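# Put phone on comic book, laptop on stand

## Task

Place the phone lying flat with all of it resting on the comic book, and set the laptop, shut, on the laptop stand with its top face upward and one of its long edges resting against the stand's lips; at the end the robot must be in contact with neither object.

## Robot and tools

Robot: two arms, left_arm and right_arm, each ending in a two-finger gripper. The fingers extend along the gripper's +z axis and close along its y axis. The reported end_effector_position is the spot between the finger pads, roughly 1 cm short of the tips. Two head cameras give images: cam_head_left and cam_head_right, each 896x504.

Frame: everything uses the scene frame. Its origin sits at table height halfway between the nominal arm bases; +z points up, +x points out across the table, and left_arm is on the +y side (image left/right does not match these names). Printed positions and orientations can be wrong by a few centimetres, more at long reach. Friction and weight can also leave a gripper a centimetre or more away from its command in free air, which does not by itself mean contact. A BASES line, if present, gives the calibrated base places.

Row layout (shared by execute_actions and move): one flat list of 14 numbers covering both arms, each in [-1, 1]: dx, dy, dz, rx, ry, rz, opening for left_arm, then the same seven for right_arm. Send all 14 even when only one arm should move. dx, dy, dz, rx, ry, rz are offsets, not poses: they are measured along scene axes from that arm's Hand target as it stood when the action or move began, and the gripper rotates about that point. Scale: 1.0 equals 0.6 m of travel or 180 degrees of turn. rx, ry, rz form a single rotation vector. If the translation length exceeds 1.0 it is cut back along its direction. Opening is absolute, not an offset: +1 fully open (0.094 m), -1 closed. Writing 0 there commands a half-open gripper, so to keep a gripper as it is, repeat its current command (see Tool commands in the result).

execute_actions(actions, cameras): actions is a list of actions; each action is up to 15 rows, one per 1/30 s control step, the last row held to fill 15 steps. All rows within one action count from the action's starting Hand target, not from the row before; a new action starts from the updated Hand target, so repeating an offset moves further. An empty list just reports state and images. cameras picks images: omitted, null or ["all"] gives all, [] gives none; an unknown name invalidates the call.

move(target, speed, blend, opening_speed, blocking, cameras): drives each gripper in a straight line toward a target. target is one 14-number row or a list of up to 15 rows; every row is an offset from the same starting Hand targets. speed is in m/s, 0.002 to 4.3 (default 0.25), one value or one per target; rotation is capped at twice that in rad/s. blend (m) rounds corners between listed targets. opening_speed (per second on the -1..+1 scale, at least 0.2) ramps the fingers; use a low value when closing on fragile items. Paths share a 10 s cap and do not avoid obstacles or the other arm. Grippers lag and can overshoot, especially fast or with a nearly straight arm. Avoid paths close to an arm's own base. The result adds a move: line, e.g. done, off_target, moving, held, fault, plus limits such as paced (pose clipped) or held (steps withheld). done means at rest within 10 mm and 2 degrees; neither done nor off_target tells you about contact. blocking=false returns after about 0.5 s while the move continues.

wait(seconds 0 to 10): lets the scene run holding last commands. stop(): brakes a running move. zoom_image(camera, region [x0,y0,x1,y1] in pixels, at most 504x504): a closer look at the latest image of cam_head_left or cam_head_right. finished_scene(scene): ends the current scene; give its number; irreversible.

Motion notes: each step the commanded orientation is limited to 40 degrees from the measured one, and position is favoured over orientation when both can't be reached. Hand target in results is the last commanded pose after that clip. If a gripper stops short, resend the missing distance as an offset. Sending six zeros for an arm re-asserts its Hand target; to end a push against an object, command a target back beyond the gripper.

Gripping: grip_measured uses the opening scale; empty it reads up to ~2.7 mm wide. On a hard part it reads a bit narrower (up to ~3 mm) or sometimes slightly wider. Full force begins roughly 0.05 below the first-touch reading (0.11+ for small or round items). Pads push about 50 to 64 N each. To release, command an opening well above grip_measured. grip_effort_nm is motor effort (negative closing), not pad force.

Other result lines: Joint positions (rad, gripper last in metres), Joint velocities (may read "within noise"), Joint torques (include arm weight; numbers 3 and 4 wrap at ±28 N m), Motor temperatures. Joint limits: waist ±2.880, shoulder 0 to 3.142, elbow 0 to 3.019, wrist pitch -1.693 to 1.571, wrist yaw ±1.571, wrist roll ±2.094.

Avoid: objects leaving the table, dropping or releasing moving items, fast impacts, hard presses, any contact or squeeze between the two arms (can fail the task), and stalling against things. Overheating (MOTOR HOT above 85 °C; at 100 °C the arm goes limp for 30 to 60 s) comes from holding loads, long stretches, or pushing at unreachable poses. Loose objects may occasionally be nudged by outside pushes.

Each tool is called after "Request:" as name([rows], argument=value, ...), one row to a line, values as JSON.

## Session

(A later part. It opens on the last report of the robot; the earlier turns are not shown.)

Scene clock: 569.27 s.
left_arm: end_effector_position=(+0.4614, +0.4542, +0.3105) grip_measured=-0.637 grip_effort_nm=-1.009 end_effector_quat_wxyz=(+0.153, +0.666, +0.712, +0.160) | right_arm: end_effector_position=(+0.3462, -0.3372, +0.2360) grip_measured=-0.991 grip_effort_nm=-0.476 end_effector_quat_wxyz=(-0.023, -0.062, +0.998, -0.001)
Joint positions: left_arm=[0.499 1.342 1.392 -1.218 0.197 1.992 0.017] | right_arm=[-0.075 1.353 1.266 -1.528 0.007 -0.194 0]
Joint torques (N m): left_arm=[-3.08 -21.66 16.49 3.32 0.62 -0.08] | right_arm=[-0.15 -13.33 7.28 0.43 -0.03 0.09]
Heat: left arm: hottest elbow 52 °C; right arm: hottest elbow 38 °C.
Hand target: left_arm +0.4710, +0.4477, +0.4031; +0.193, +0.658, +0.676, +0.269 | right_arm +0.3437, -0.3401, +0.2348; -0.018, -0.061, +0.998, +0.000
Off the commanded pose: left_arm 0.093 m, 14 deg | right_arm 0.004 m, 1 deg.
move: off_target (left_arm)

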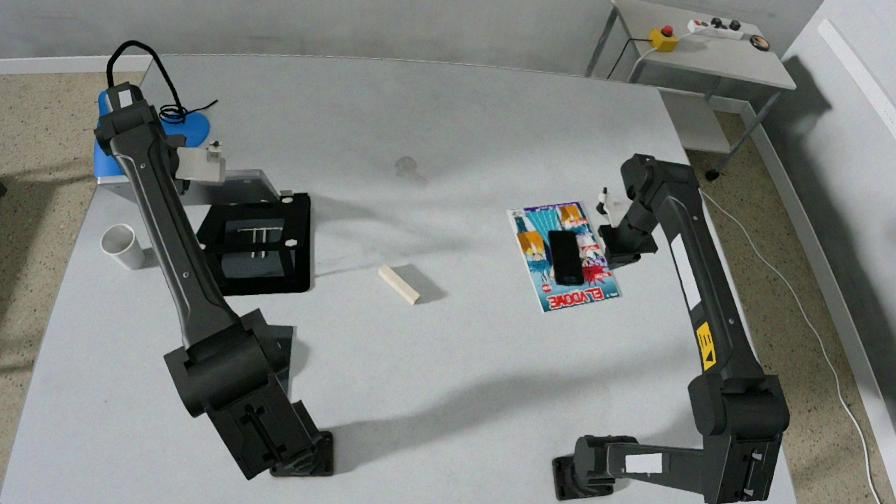

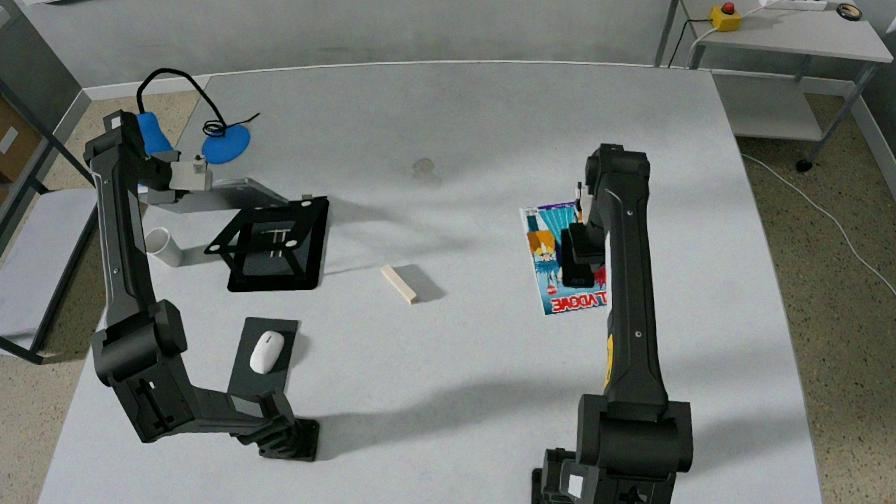

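Request:
move([
  [0.0,-0.135,0,0,0,0,-1,0,0,0,0,0,0,-1],
  [0.04,-0.135,-0.09,0,-0.045,0,-1,0,0,0,0,0,0,-1],
], speed=0.1)

Request:
zoom_image(camera="cam_head_left", region=[140, 80, 400, 320])

Request:
zoom_image(camera="cam_head_right", region=[140, 80, 400, 320])

Scene clock: 588.17 s.
left_arm: end_effector_position=(+0.4730, +0.3687, +0.2522) grip_measured=-0.638 grip_effort_nm=-1.009 end_effector_quat_wxyz=(+0.176, +0.658, +0.702, +0.209) | right_arm: end_effector_position=(+0.3462, -0.3372, +0.2360) grip_measured=-0.991 grip_effort_nm=-0.476 end_effector_quat_wxyz=(-0.023, -0.062, +0.998, -0.001)
Joint positions: left_arm=[0.289 1.215 1.091 -0.902 0.106 1.795 0.017] | right_arm=[-0.075 1.353 1.266 -1.528 0.007 -0.194 0]
Joint torques (N m): left_arm=[-2.78 -19.84 17.09 4.38 0.32 -0.03] | right_arm=[-0.15 -13.33 7.27 0.44 -0.03 0.09]
Heat: left arm: hottest elbow 50 °C; right arm: hottest elbow 38 °C.
Hand target: left_arm +0.4950, +0.3668, +0.3491; +0.240, +0.637, +0.661, +0.315 | right_arm +0.3437, -0.3401, +0.2348; -0.018, -0.061, +0.998, +0.000
Off the commanded pose: left_arm 0.099 m, 15 deg | right_arm 0.004 m, 1 deg.
move: off_target (left_arm)

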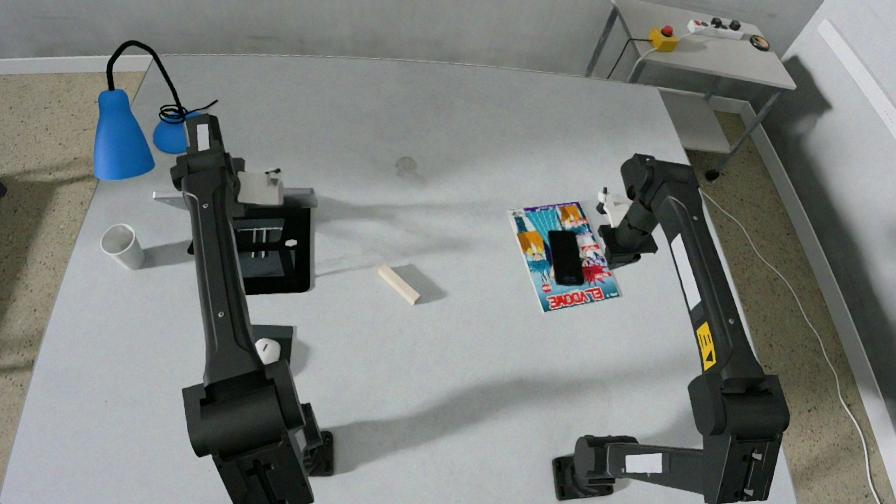

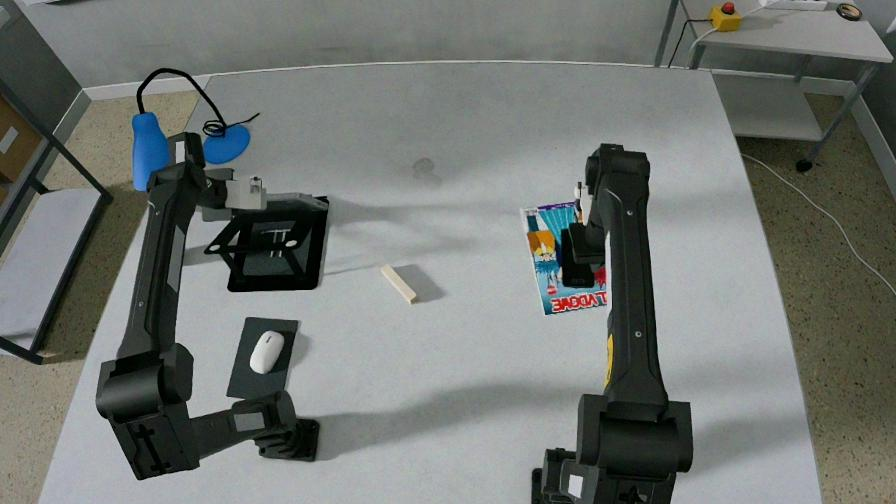

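Scaled by 1.938.

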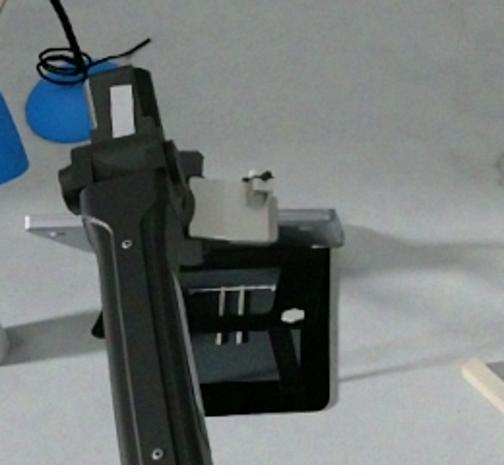

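Scaled by 1.938.

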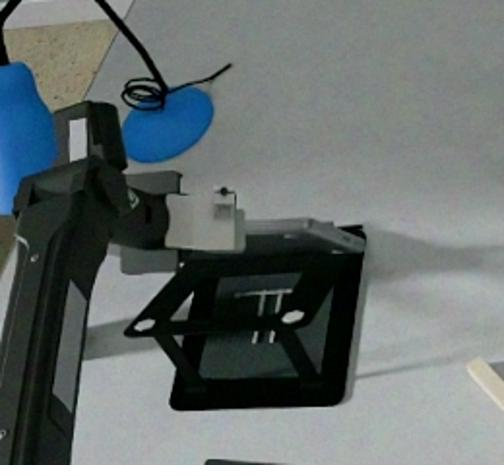

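Request:
move(target=[0.03,-0.002,-0.08,0,-0.058,0,-1,0,0,0,0,0,0,-1], speed=0.08)

Request:
zoom_image(camera="cam_head_left", region=[140, 80, 400, 320])

Request:
zoom_image(camera="cam_head_right", region=[180, 150, 380, 310])

Scene clock: 599.40 s.
left_arm: end_effector_position=(+0.4807, +0.3653, +0.2033) grip_measured=-0.638 grip_effort_nm=-1.009 end_effector_quat_wxyz=(+0.235, +0.629, +0.690, +0.269) | right_arm: end_effector_position=(+0.3462, -0.3372, +0.2360) grip_measured=-0.991 grip_effort_nm=-0.476 end_effector_quat_wxyz=(-0.023, -0.062, +0.998, -0.001)
Joint positions: left_arm=[0.288 1.184 0.865 -0.531 0.136 1.743 0.017] | right_arm=[-0.075 1.353 1.266 -1.528 0.007 -0.194 0]
Joint torques (N m): left_arm=[-2.96 -18.49 16.99 5.08 0.38 0] | right_arm=[-0.15 -13.45 7.25 0.44 -0.03 0.09]
Heat: left arm: hottest elbow 48 °C; right arm: hottest elbow 38 °C.
Hand target: left_arm +0.5130, +0.3656, +0.3013; +0.300, +0.606, +0.636, +0.372 | right_arm +0.3437, -0.3401, +0.2348; -0.018, -0.061, +0.998, +0.000
Off the commanded pose: left_arm 0.103 m, 15 deg | right_arm 0.004 m, 1 deg.
move: off_target (left_arm)

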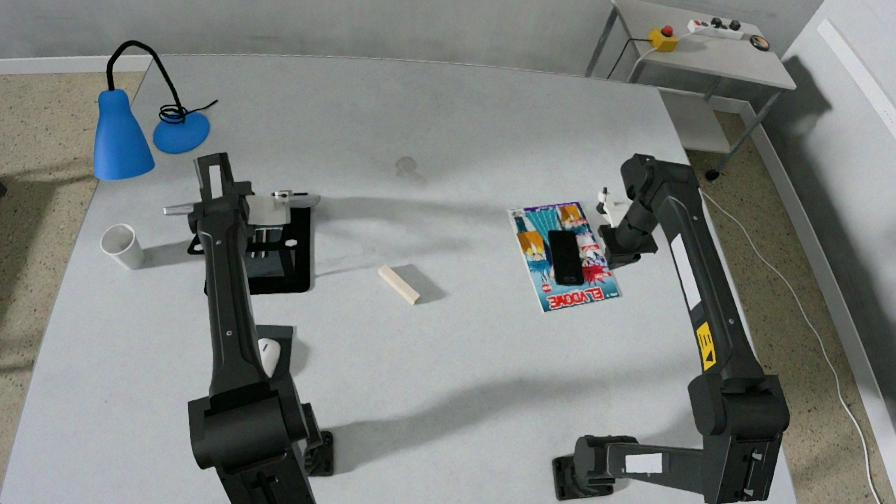

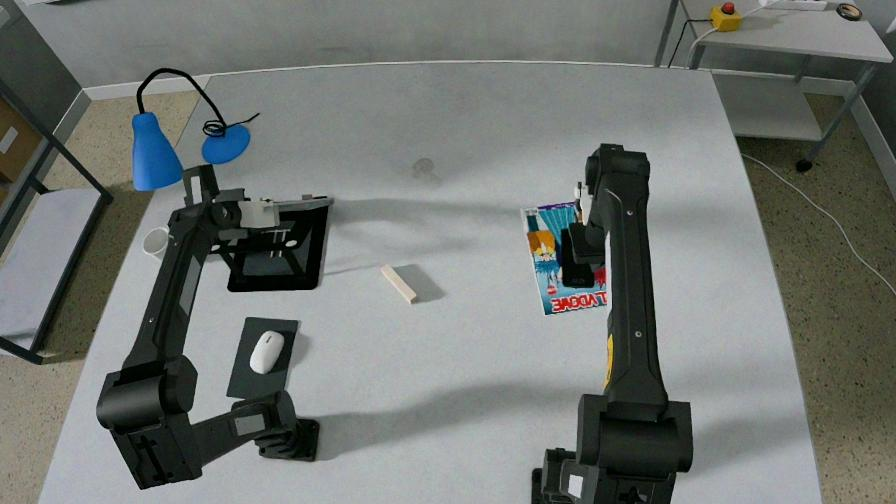

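Scaled by 1.938.

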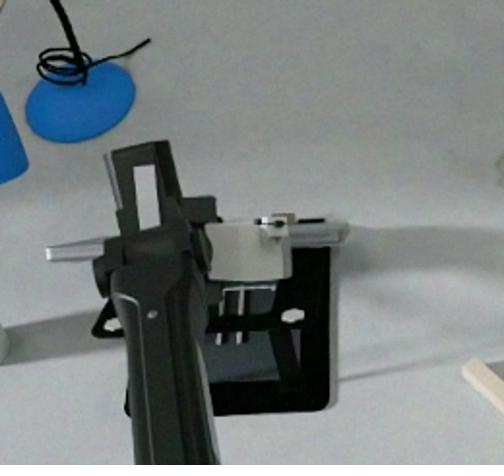

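Scaled by 2.520.

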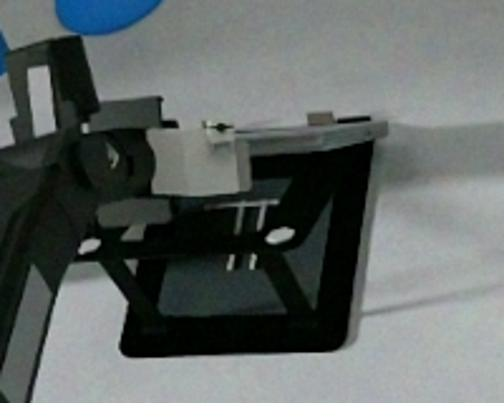

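Request:
move(target=[0.035,0,-0.075,0,-0.056,0,-1,0,0,0,0,0,0,-1], speed=0.08)

Request:
zoom_image(camera="cam_head_left", region=[140, 120, 380, 320])

Request:
zoom_image(camera="cam_head_right", region=[180, 150, 380, 310])

Scene clock: 605.20 s.
left_arm: end_effector_position=(+0.4912, +0.3629, +0.1620) grip_measured=-0.639 grip_effort_nm=-1.009 end_effector_quat_wxyz=(+0.289, +0.602, +0.668, +0.328) | right_arm: end_effector_position=(+0.3462, -0.3372, +0.2360) grip_measured=-0.991 grip_effort_nm=-0.476 end_effector_quat_wxyz=(-0.023, -0.062, +0.998, -0.001)
Joint positions: left_arm=[0.283 1.223 0.687 -0.141 0.154 1.705 0.017] | right_arm=[-0.075 1.353 1.266 -1.528 0.007 -0.194 0]
Joint torques (N m): left_arm=[-2.61 -14.92 16.27 6.24 0.47 -0.09] | right_arm=[-0.09 -13.45 7.25 0.46 -0.03 0.08]
Heat: left arm: hottest elbow 48 °C; right arm: hottest elbow 38 °C.
Hand target: left_arm +0.5340, +0.3655, +0.2561; +0.354, +0.571, +0.607, +0.423 | right_arm +0.3437, -0.3401, +0.2348; -0.018, -0.061, +0.998, +0.000
Off the commanded pose: left_arm 0.104 m, 15 deg | right_arm 0.004 m, 1 deg.
move: off_target (left_arm)

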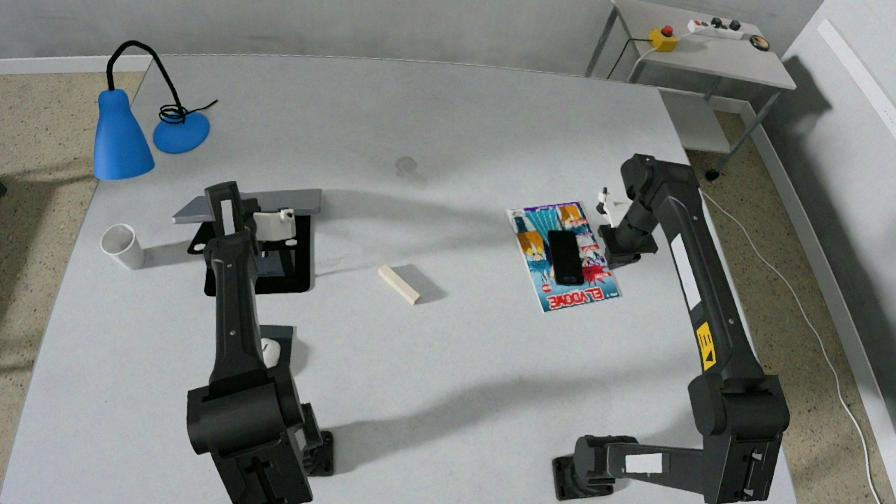

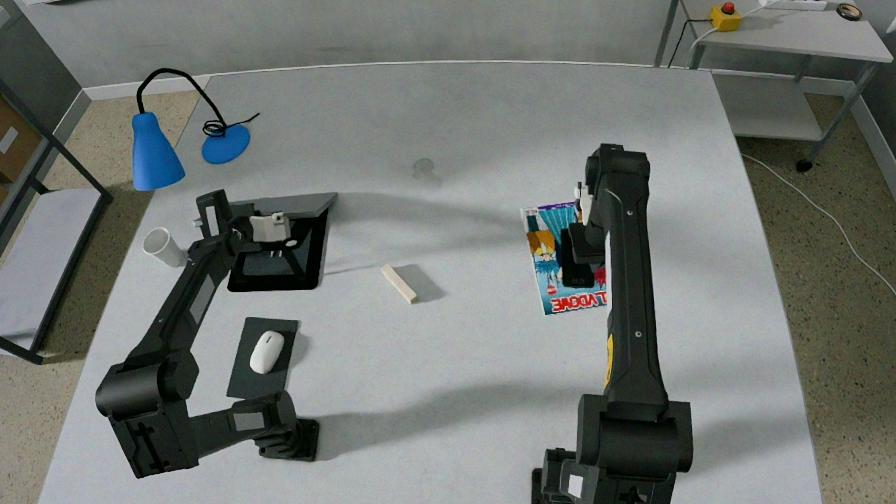

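Scaled by 2.100.

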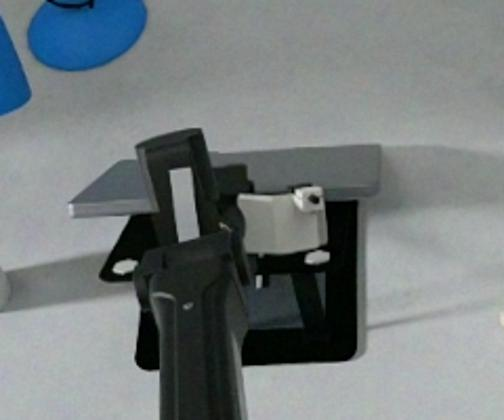

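Scaled by 2.520.

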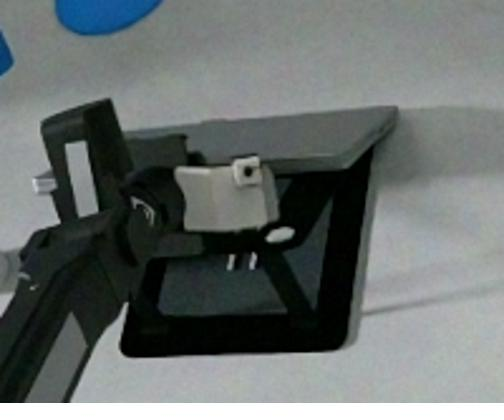

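Request:
move(target=[-0.012,0,-0.05,0,-0.04,0,-1,0,0,0,0,0,0,-1], speed=0.06)

Request:
zoom_image(camera="cam_head_left", region=[140, 120, 380, 320])

Request:
zoom_image(camera="cam_head_right", region=[180, 150, 380, 310])

Scene clock: 613.10 s.
left_arm: end_effector_position=(+0.4910, +0.3592, +0.1530) grip_measured=-0.631 grip_effort_nm=-1.009 end_effector_quat_wxyz=(+0.338, +0.575, +0.641, +0.380) | right_arm: end_effector_position=(+0.3462, -0.3372, +0.2360) grip_measured=-0.991 grip_effort_nm=-0.476 end_effector_quat_wxyz=(-0.023, -0.062, +0.998, -0.001)
Joint positions: left_arm=[0.283 1.24 0.567 0.161 0.174 1.672 0.017] | right_arm=[-0.075 1.353 1.266 -1.528 0.007 -0.194 0]
Joint torques (N m): left_arm=[-1.79 -12.34 14.48 6.91 0.51 -0.09] | right_arm=[-0.21 -13.27 7.25 0.43 -0.03 0.09]
Heat: left arm: hottest elbow 46 °C; right arm: hottest elbow 38 °C.
Hand target: left_arm +0.5268, +0.3655, +0.2261; +0.392, +0.543, +0.584, +0.458 | right_arm +0.3437, -0.3401, +0.2348; -0.018, -0.061, +0.998, +0.000
Off the commanded pose: left_arm 0.082 m, 13 deg | right_arm 0.004 m, 1 deg.
move: off_target (left_arm)

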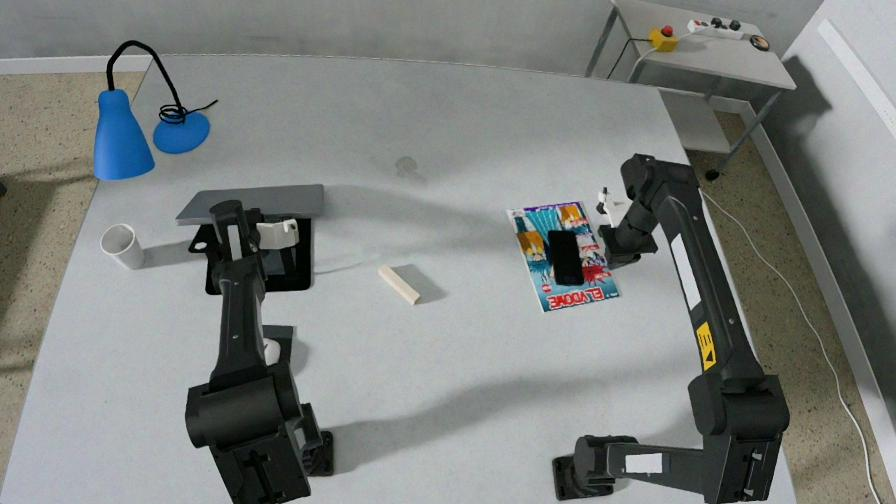

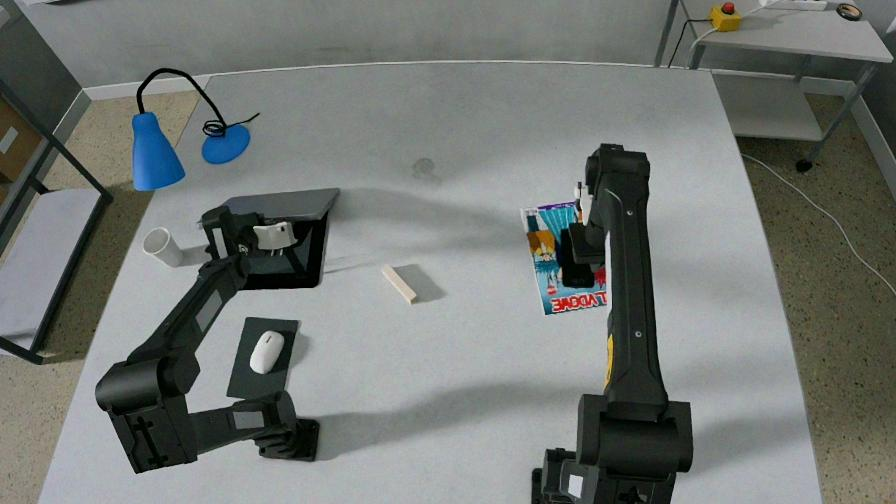

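Scaled by 2.100.

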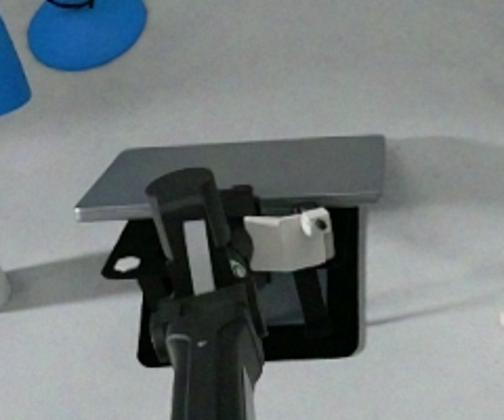

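Scaled by 2.520.

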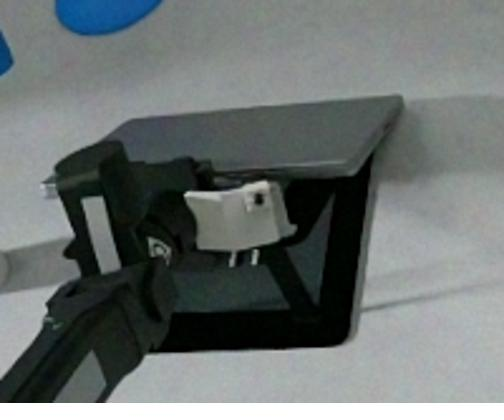

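Request:
move(target=[-0.045,0.0,0.008,0,0.04,0,-1,0,0,0,0,0,0,-1], speed=0.06)

Request:
zoom_image(camera="cam_head_left", region=[140, 120, 380, 320])

Request:
zoom_image(camera="cam_head_right", region=[180, 150, 380, 310])

Scene clock: 628.83 s.
left_arm: end_effector_position=(+0.4740, +0.3537, +0.1474) grip_measured=-0.633 grip_effort_nm=-1.009 end_effector_quat_wxyz=(+0.319, +0.588, +0.655, +0.351) | right_arm: end_effector_position=(+0.3462, -0.3372, +0.2360) grip_measured=-0.991 grip_effort_nm=-0.476 end_effector_quat_wxyz=(-0.023, -0.062, +0.998, -0.001)
Joint positions: left_arm=[0.283 1.192 0.566 0.032 0.175 1.682 0.017] | right_arm=[-0.075 1.353 1.266 -1.528 0.007 -0.194 0]
Joint torques (N m): left_arm=[-1.44 -16.03 16.66 2.5 0.39 0.23] | right_arm=[-0.26 -13.39 7.25 0.44 -0.03 0.09]
Heat: left arm: hottest elbow 46 °C; right arm: hottest elbow 37 °C.
Hand target: left_arm +0.4998, +0.3655, +0.2308; +0.354, +0.571, +0.607, +0.423 | right_arm +0.3437, -0.3401, +0.2348; -0.018, -0.061, +0.998, +0.000
Off the commanded pose: left_arm 0.088 m, 11 deg | right_arm 0.004 m, 1 deg.
move: off_target (left_arm)

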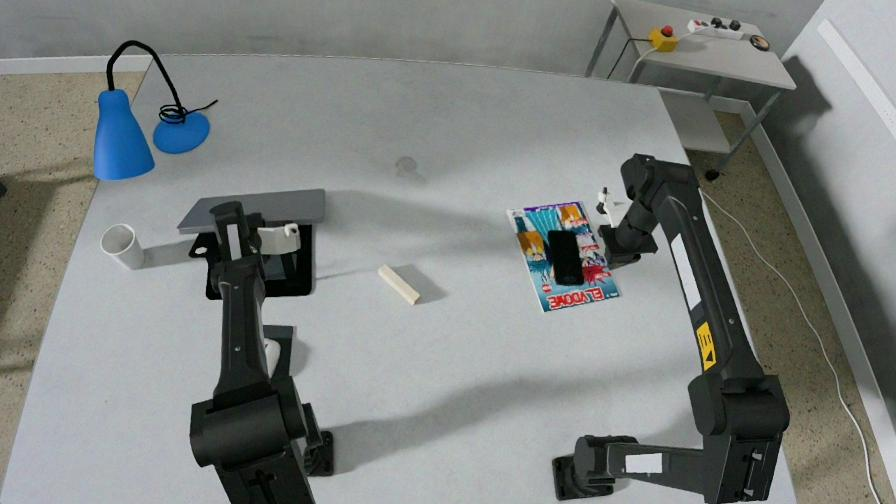

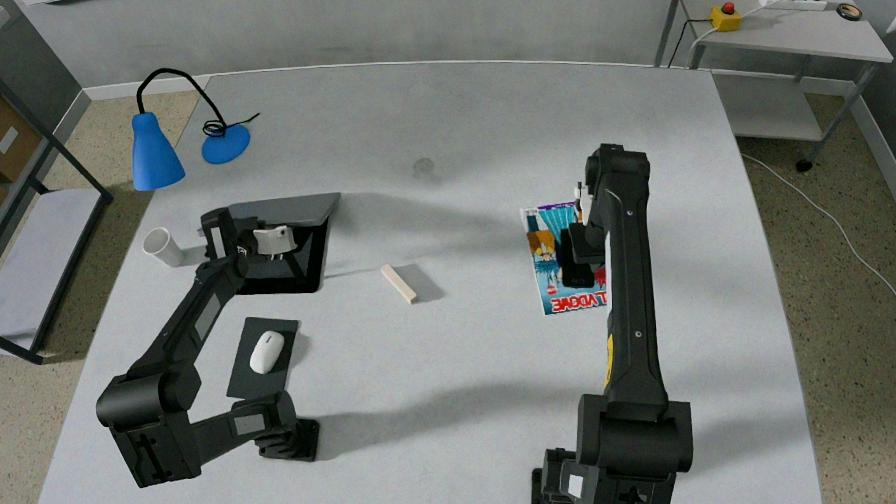

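Scaled by 2.100.

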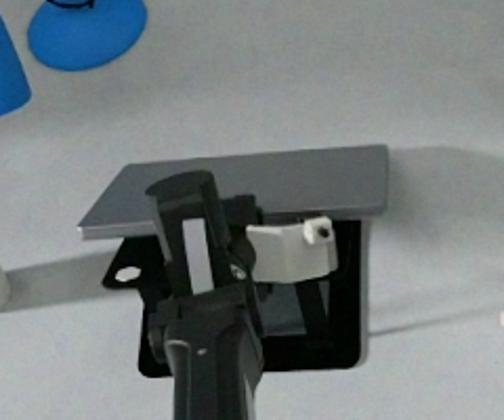

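Scaled by 2.520.

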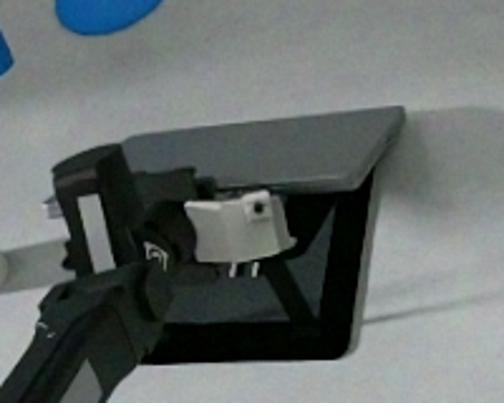

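Request:
zoom_image(camera="cam_head_left", region=[220, 170, 340, 240])

Request:
zoom_image(camera="cam_head_right", region=[230, 170, 350, 240])

Scaled by 4.200.

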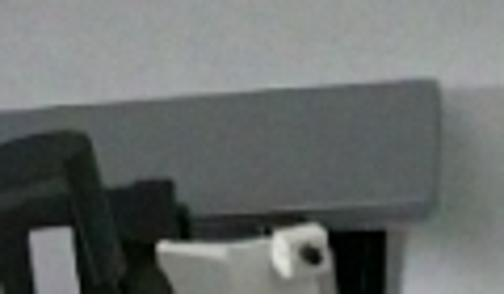

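Scaled by 4.200.

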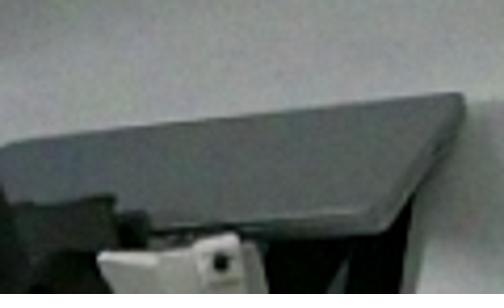

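Request:
move([
  [0.05,0.0,0.06,0,0.07,0,-1,0,0,0,0,0,0,-1],
  [0.117,0.0,0.125,0,0.144,0,-1,0,0,0,0,0,0,-1],
], speed=0.08)

Request:
zoom_image(camera="cam_head_left", region=[140, 120, 380, 320])

Request:
zoom_image(camera="cam_head_right", region=[180, 150, 380, 310])

Scene clock: 652.03 s.
left_arm: end_effector_position=(+0.5213, +0.3596, +0.2045) grip_measured=-0.637 grip_effort_nm=-1.009 end_effector_quat_wxyz=(+0.163, +0.653, +0.713, +0.199) | right_arm: end_effector_position=(+0.3462, -0.3372, +0.2360) grip_measured=-0.991 grip_effort_nm=-0.476 end_effector_quat_wxyz=(-0.023, -0.062, +0.998, -0.001)
Joint positions: left_arm=[0.225 1.371 1.114 -0.796 0.055 1.722 0.017] | right_arm=[-0.075 1.353 1.266 -1.528 0.007 -0.194 0]
Joint torques (N m): left_arm=[-2.9 -17.08 24.73 1.73 -0.32 0.33] | right_arm=[-0.21 -13.45 7.27 0.47 -0.03 0.09]
Heat: left arm: hottest elbow 47 °C; right arm: hottest elbow 37 °C.
Hand target: left_arm +0.5700, +0.3656, +0.3058; +0.209, +0.652, +0.672, +0.284 | right_arm +0.3437, -0.3401, +0.2348; -0.018, -0.061, +0.998, +0.000
Off the commanded pose: left_arm 0.113 m, 12 deg | right_arm 0.004 m, 1 deg.
move: off_target (left_arm)

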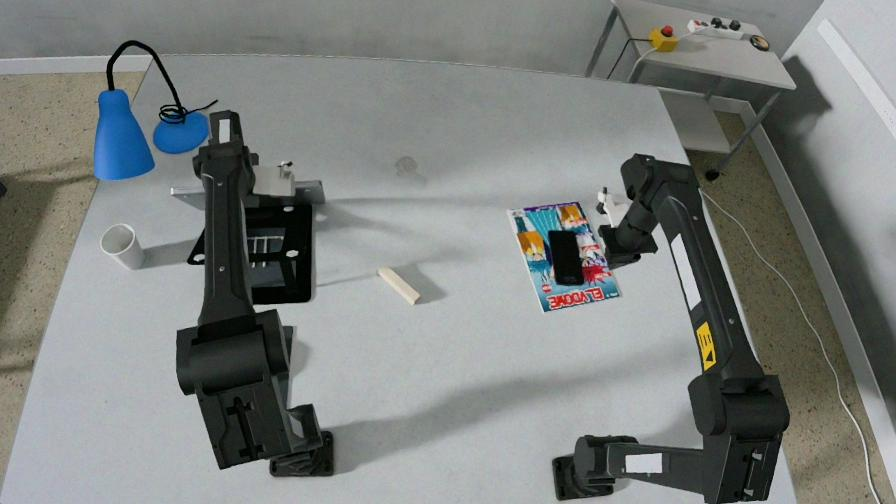

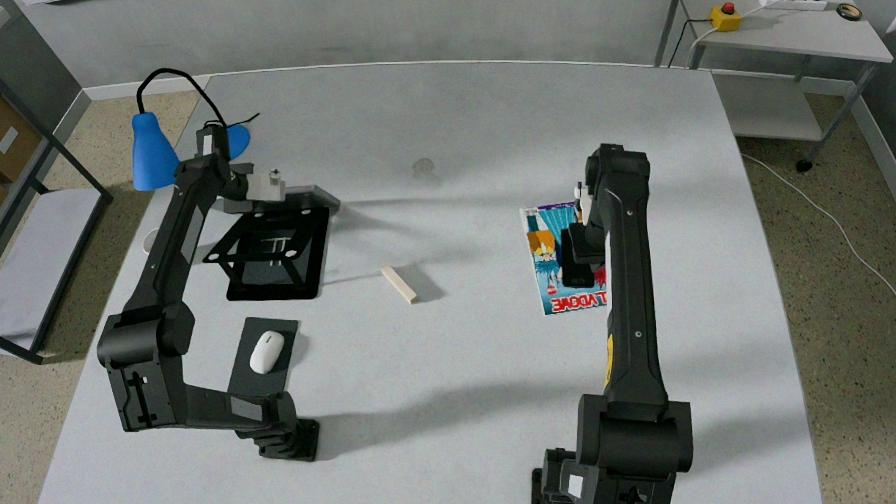

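Scaled by 2.100.

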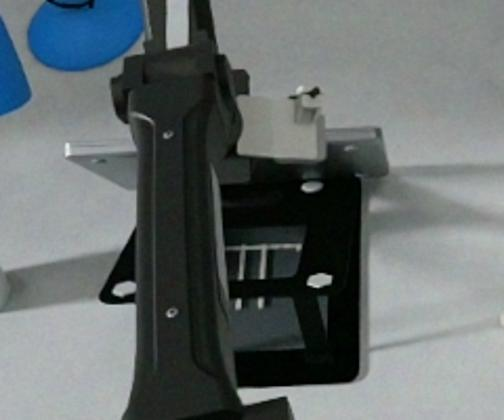

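Scaled by 2.520.

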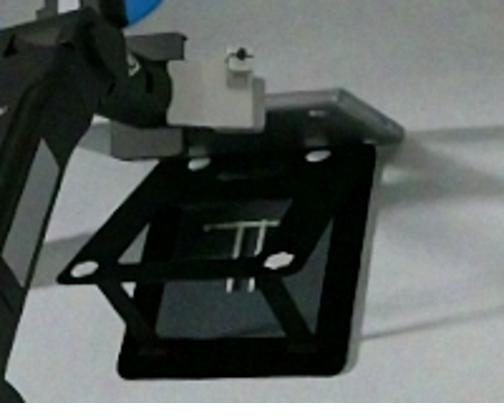

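Request:
zoom_image(camera="cam_head_right", region=[240, 180, 350, 240])

Request:
zoom_image(camera="cam_head_left", region=[230, 170, 340, 230])

Scaled by 4.582.

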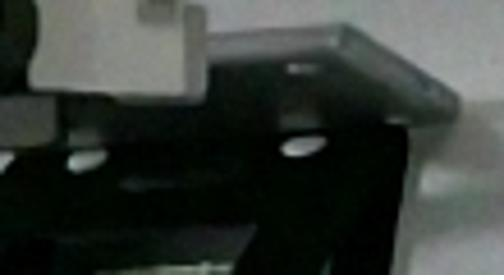

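Scaled by 4.582.

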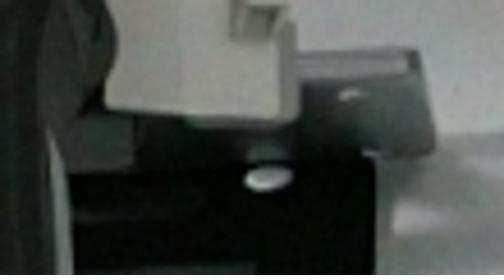

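Request:
zoom_image(camera="cam_head_right", region=[245, 190, 285, 225])

Request:
zoom_image(camera="cam_head_right", region=[295, 185, 345, 225])

Scaled by 12.600.

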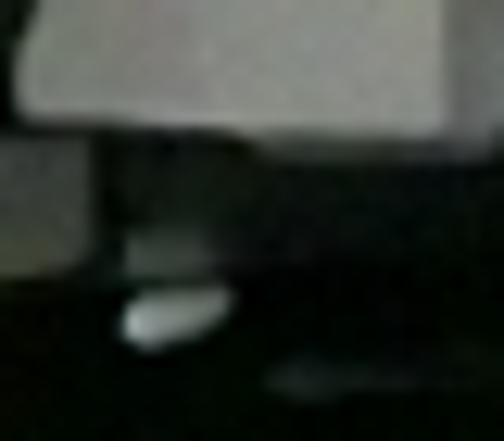

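Scaled by 10.080.

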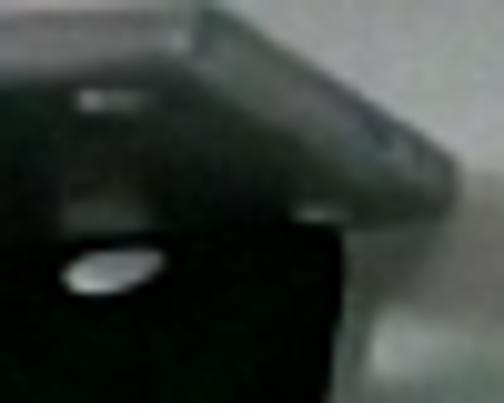

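Request:
move([
  [-0.085,0.0,-0.075,0,-0.083,0,-1,0,0,0,0,0,0,-1],
  [-0.12,0.0,-0.13,0,-0.14,0,-1,0,0,0,0,0,0,-1],
], speed=0.08)

Request:
zoom_image(camera="cam_head_left", region=[140, 120, 380, 320])

Request:
zoom_image(camera="cam_head_right", region=[180, 150, 380, 310])

Scene clock: 671.37 s.
left_arm: end_effector_position=(+0.4701, +0.3553, +0.1539) grip_measured=-0.637 grip_effort_nm=-1.009 end_effector_quat_wxyz=(+0.304, +0.601, +0.657, +0.339) | right_arm: end_effector_position=(+0.3462, -0.3372, +0.2360) grip_measured=-0.991 grip_effort_nm=-0.476 end_effector_quat_wxyz=(-0.023, -0.062, +0.998, -0.001)
Joint positions: left_arm=[0.29 1.168 0.595 -0.064 0.177 1.712 0.017] | right_arm=[-0.075 1.353 1.266 -1.528 0.007 -0.194 0]
Joint torques (N m): left_arm=[-0.79 -14.51 14.64 5.2 0.41 -0.01] | right_arm=[-0.15 -13.45 7.27 0.46 -0.03 0.08]
Heat: left arm: hottest elbow 48 °C; right arm: hottest elbow 37 °C.
Hand target: left_arm +0.4980, +0.3656, +0.2280; +0.350, +0.574, +0.610, +0.420 | right_arm +0.3437, -0.3401, +0.2348; -0.018, -0.061, +0.998, +0.000
Off the commanded pose: left_arm 0.080 m, 12 deg | right_arm 0.004 m, 1 deg.
move: off_target (left_arm)

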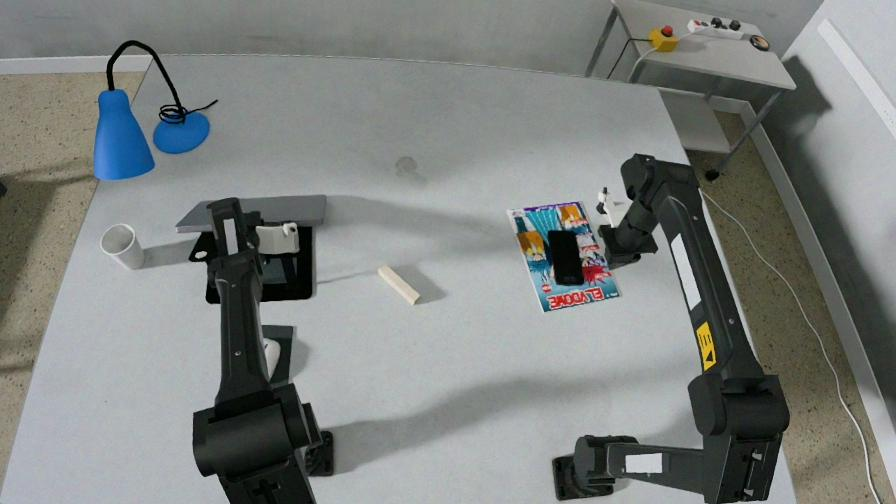

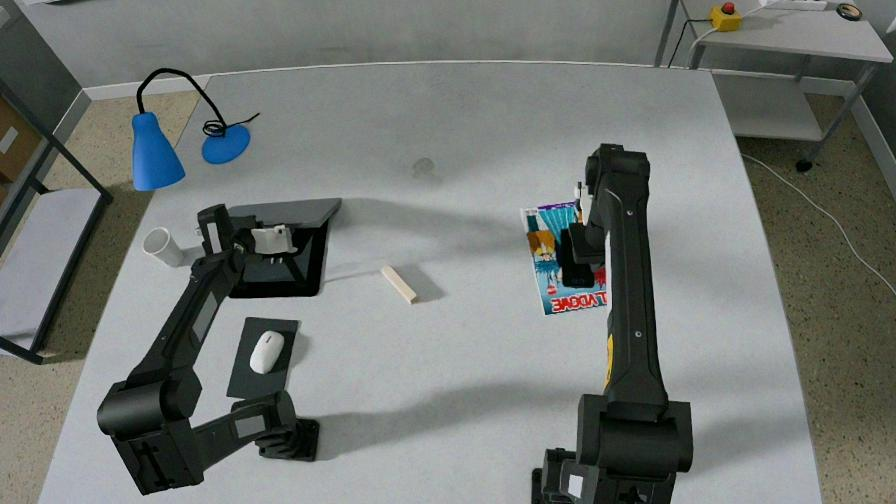

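Scaled by 2.100.

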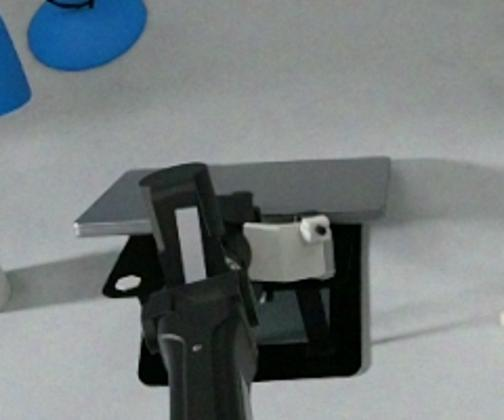

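Scaled by 2.520.

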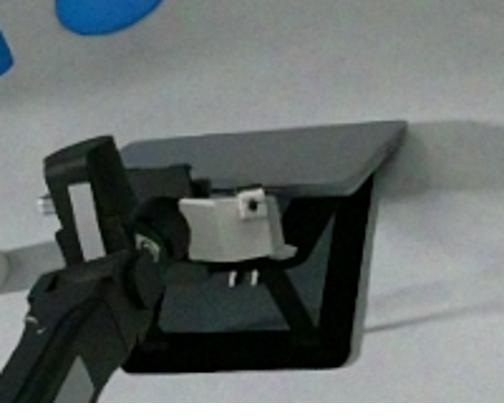

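Request:
move(target=[0.01,0.005,-0.04,0,-0.035,0,-1,0,0,0,0,0,0,-1], speed=0.06)

Request:
zoom_image(camera="cam_head_left", region=[140, 120, 380, 320])

Request:
zoom_image(camera="cam_head_right", region=[180, 150, 380, 310])

Scene clock: 678.40 s.
left_arm: end_effector_position=(+0.4762, +0.3575, +0.1518) grip_measured=-0.622 grip_effort_nm=-1.013 end_effector_quat_wxyz=(+0.347, +0.575, +0.634, +0.383) | right_arm: end_effector_position=(+0.3462, -0.3372, +0.2360) grip_measured=-0.991 grip_effort_nm=-0.476 end_effector_quat_wxyz=(-0.023, -0.062, +0.998, -0.001)
Joint positions: left_arm=[0.3 1.203 0.521 0.185 0.203 1.68 0.018] | right_arm=[-0.075 1.353 1.266 -1.528 0.007 -0.194 0]
Joint torques (N m): left_arm=[-1.67 -9.47 13.03 6.41 0.24 0.01] | right_arm=[-0.15 -13.39 7.27 0.44 -0.03 0.09]
Heat: left arm: hottest elbow 48 °C; right arm: hottest elbow 37 °C.
Hand target: left_arm +0.5040, +0.3687, +0.2040; +0.383, +0.550, +0.590, +0.451 | right_arm +0.3437, -0.3401, +0.2348; -0.018, -0.061, +0.998, +0.000
Off the commanded pose: left_arm 0.060 m, 11 deg | right_arm 0.004 m, 1 deg.
move: off_target (left_arm)

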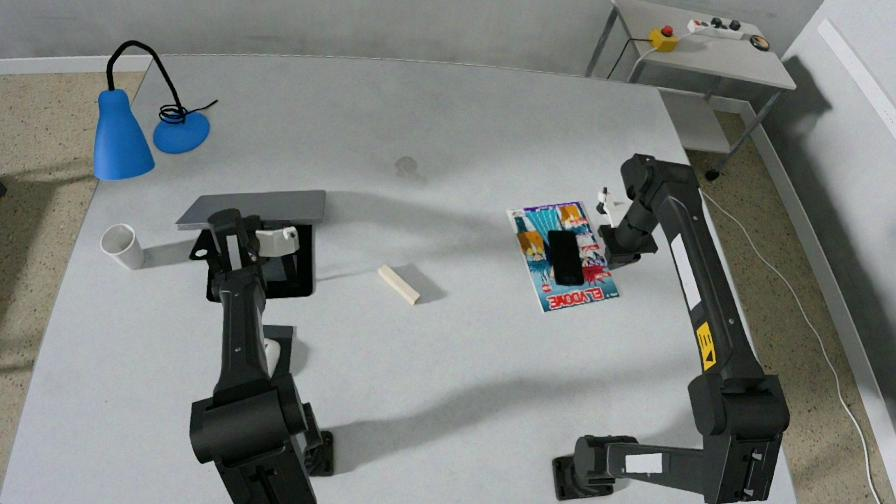

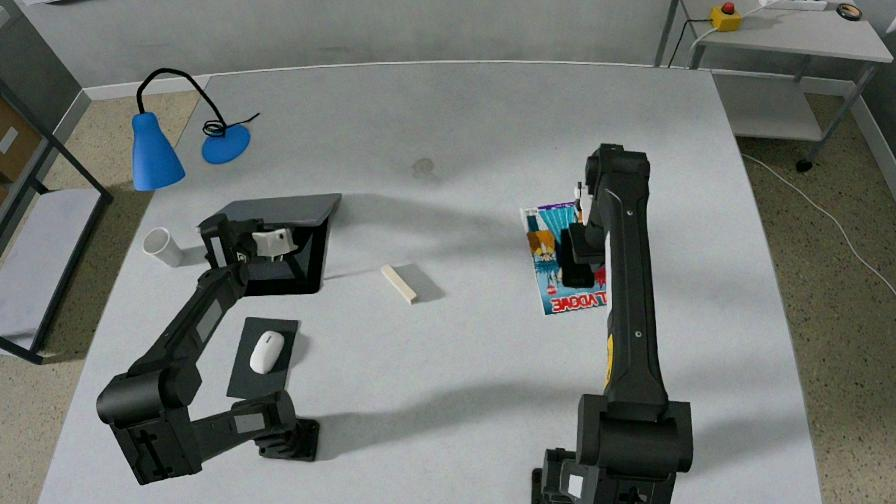

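Scaled by 2.100.

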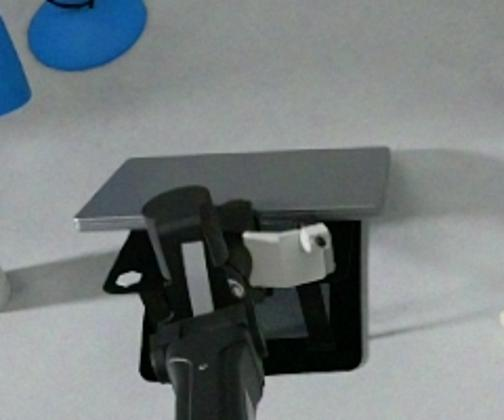

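Scaled by 2.520.

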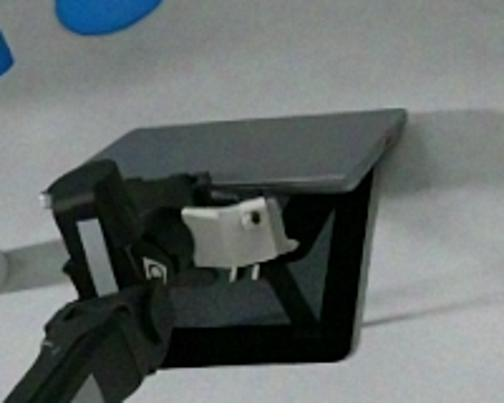

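Request:
move(target=[-0.025,-0.01,-0.065,0,0.05,0,-1,0,0,0,0,0,0,-1], speed=0.04)

Request:
zoom_image(camera="cam_head_left", region=[140, 120, 380, 320])

Request:
zoom_image(camera="cam_head_right", region=[180, 150, 380, 310])

Scene clock: 686.10 s.
left_arm: end_effector_position=(+0.4734, +0.3589, +0.1468) grip_measured=-0.621 grip_effort_nm=-1.013 end_effector_quat_wxyz=(+0.337, +0.577, +0.640, +0.379) | right_arm: end_effector_position=(+0.3462, -0.3372, +0.2360) grip_measured=-0.991 grip_effort_nm=-0.476 end_effector_quat_wxyz=(-0.023, -0.062, +0.998, -0.001)
Joint positions: left_arm=[0.299 1.204 0.52 0.167 0.189 1.685 0.018] | right_arm=[-0.075 1.353 1.266 -1.528 0.007 -0.194 0]
Joint torques (N m): left_arm=[-1.96 -8.53 12.71 2.62 -0.43 0.33] | right_arm=[-0.15 -13.45 7.28 0.46 -0.03 0.09]
Heat: left arm: hottest elbow 47 °C; right arm: hottest elbow 37 °C.
Hand target: left_arm +0.4890, +0.3626, +0.1649; +0.336, +0.583, +0.618, +0.406 | right_arm +0.3437, -0.3401, +0.2348; -0.018, -0.061, +0.998, +0.000
Off the commanded pose: left_arm 0.024 m, 4 deg | right_arm 0.004 m, 1 deg.
move: off_target (left_arm)

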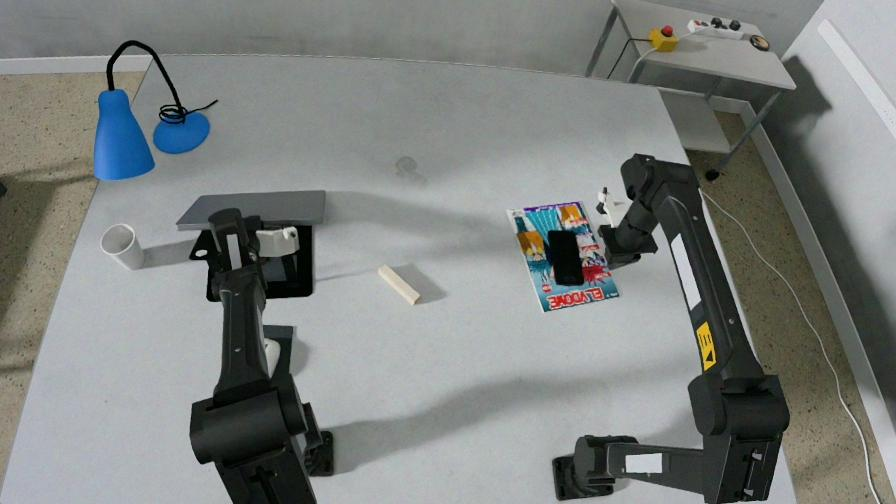

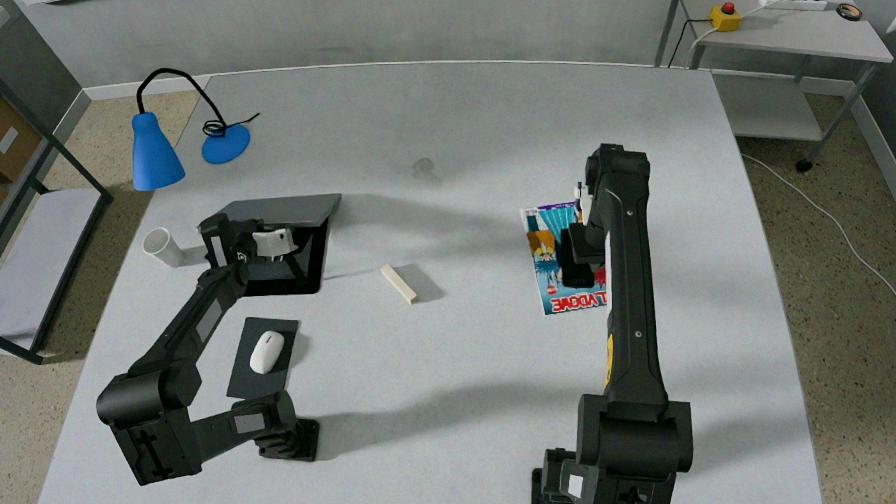

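Scaled by 2.100.

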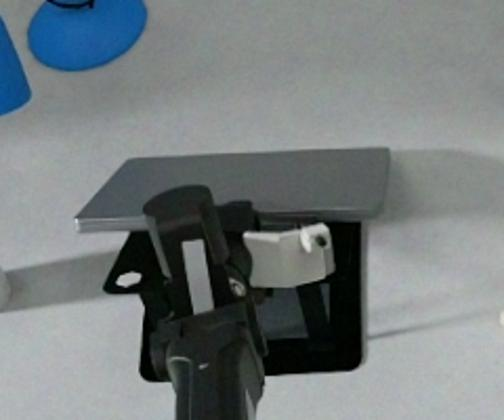

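Scaled by 2.520.

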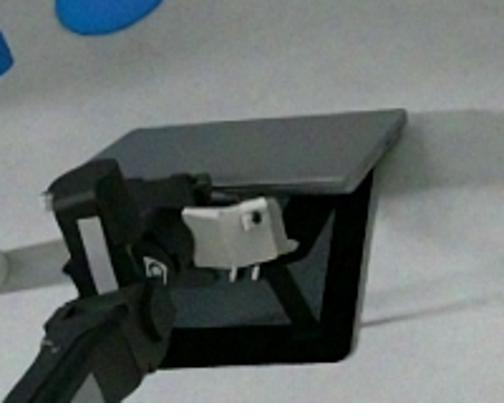

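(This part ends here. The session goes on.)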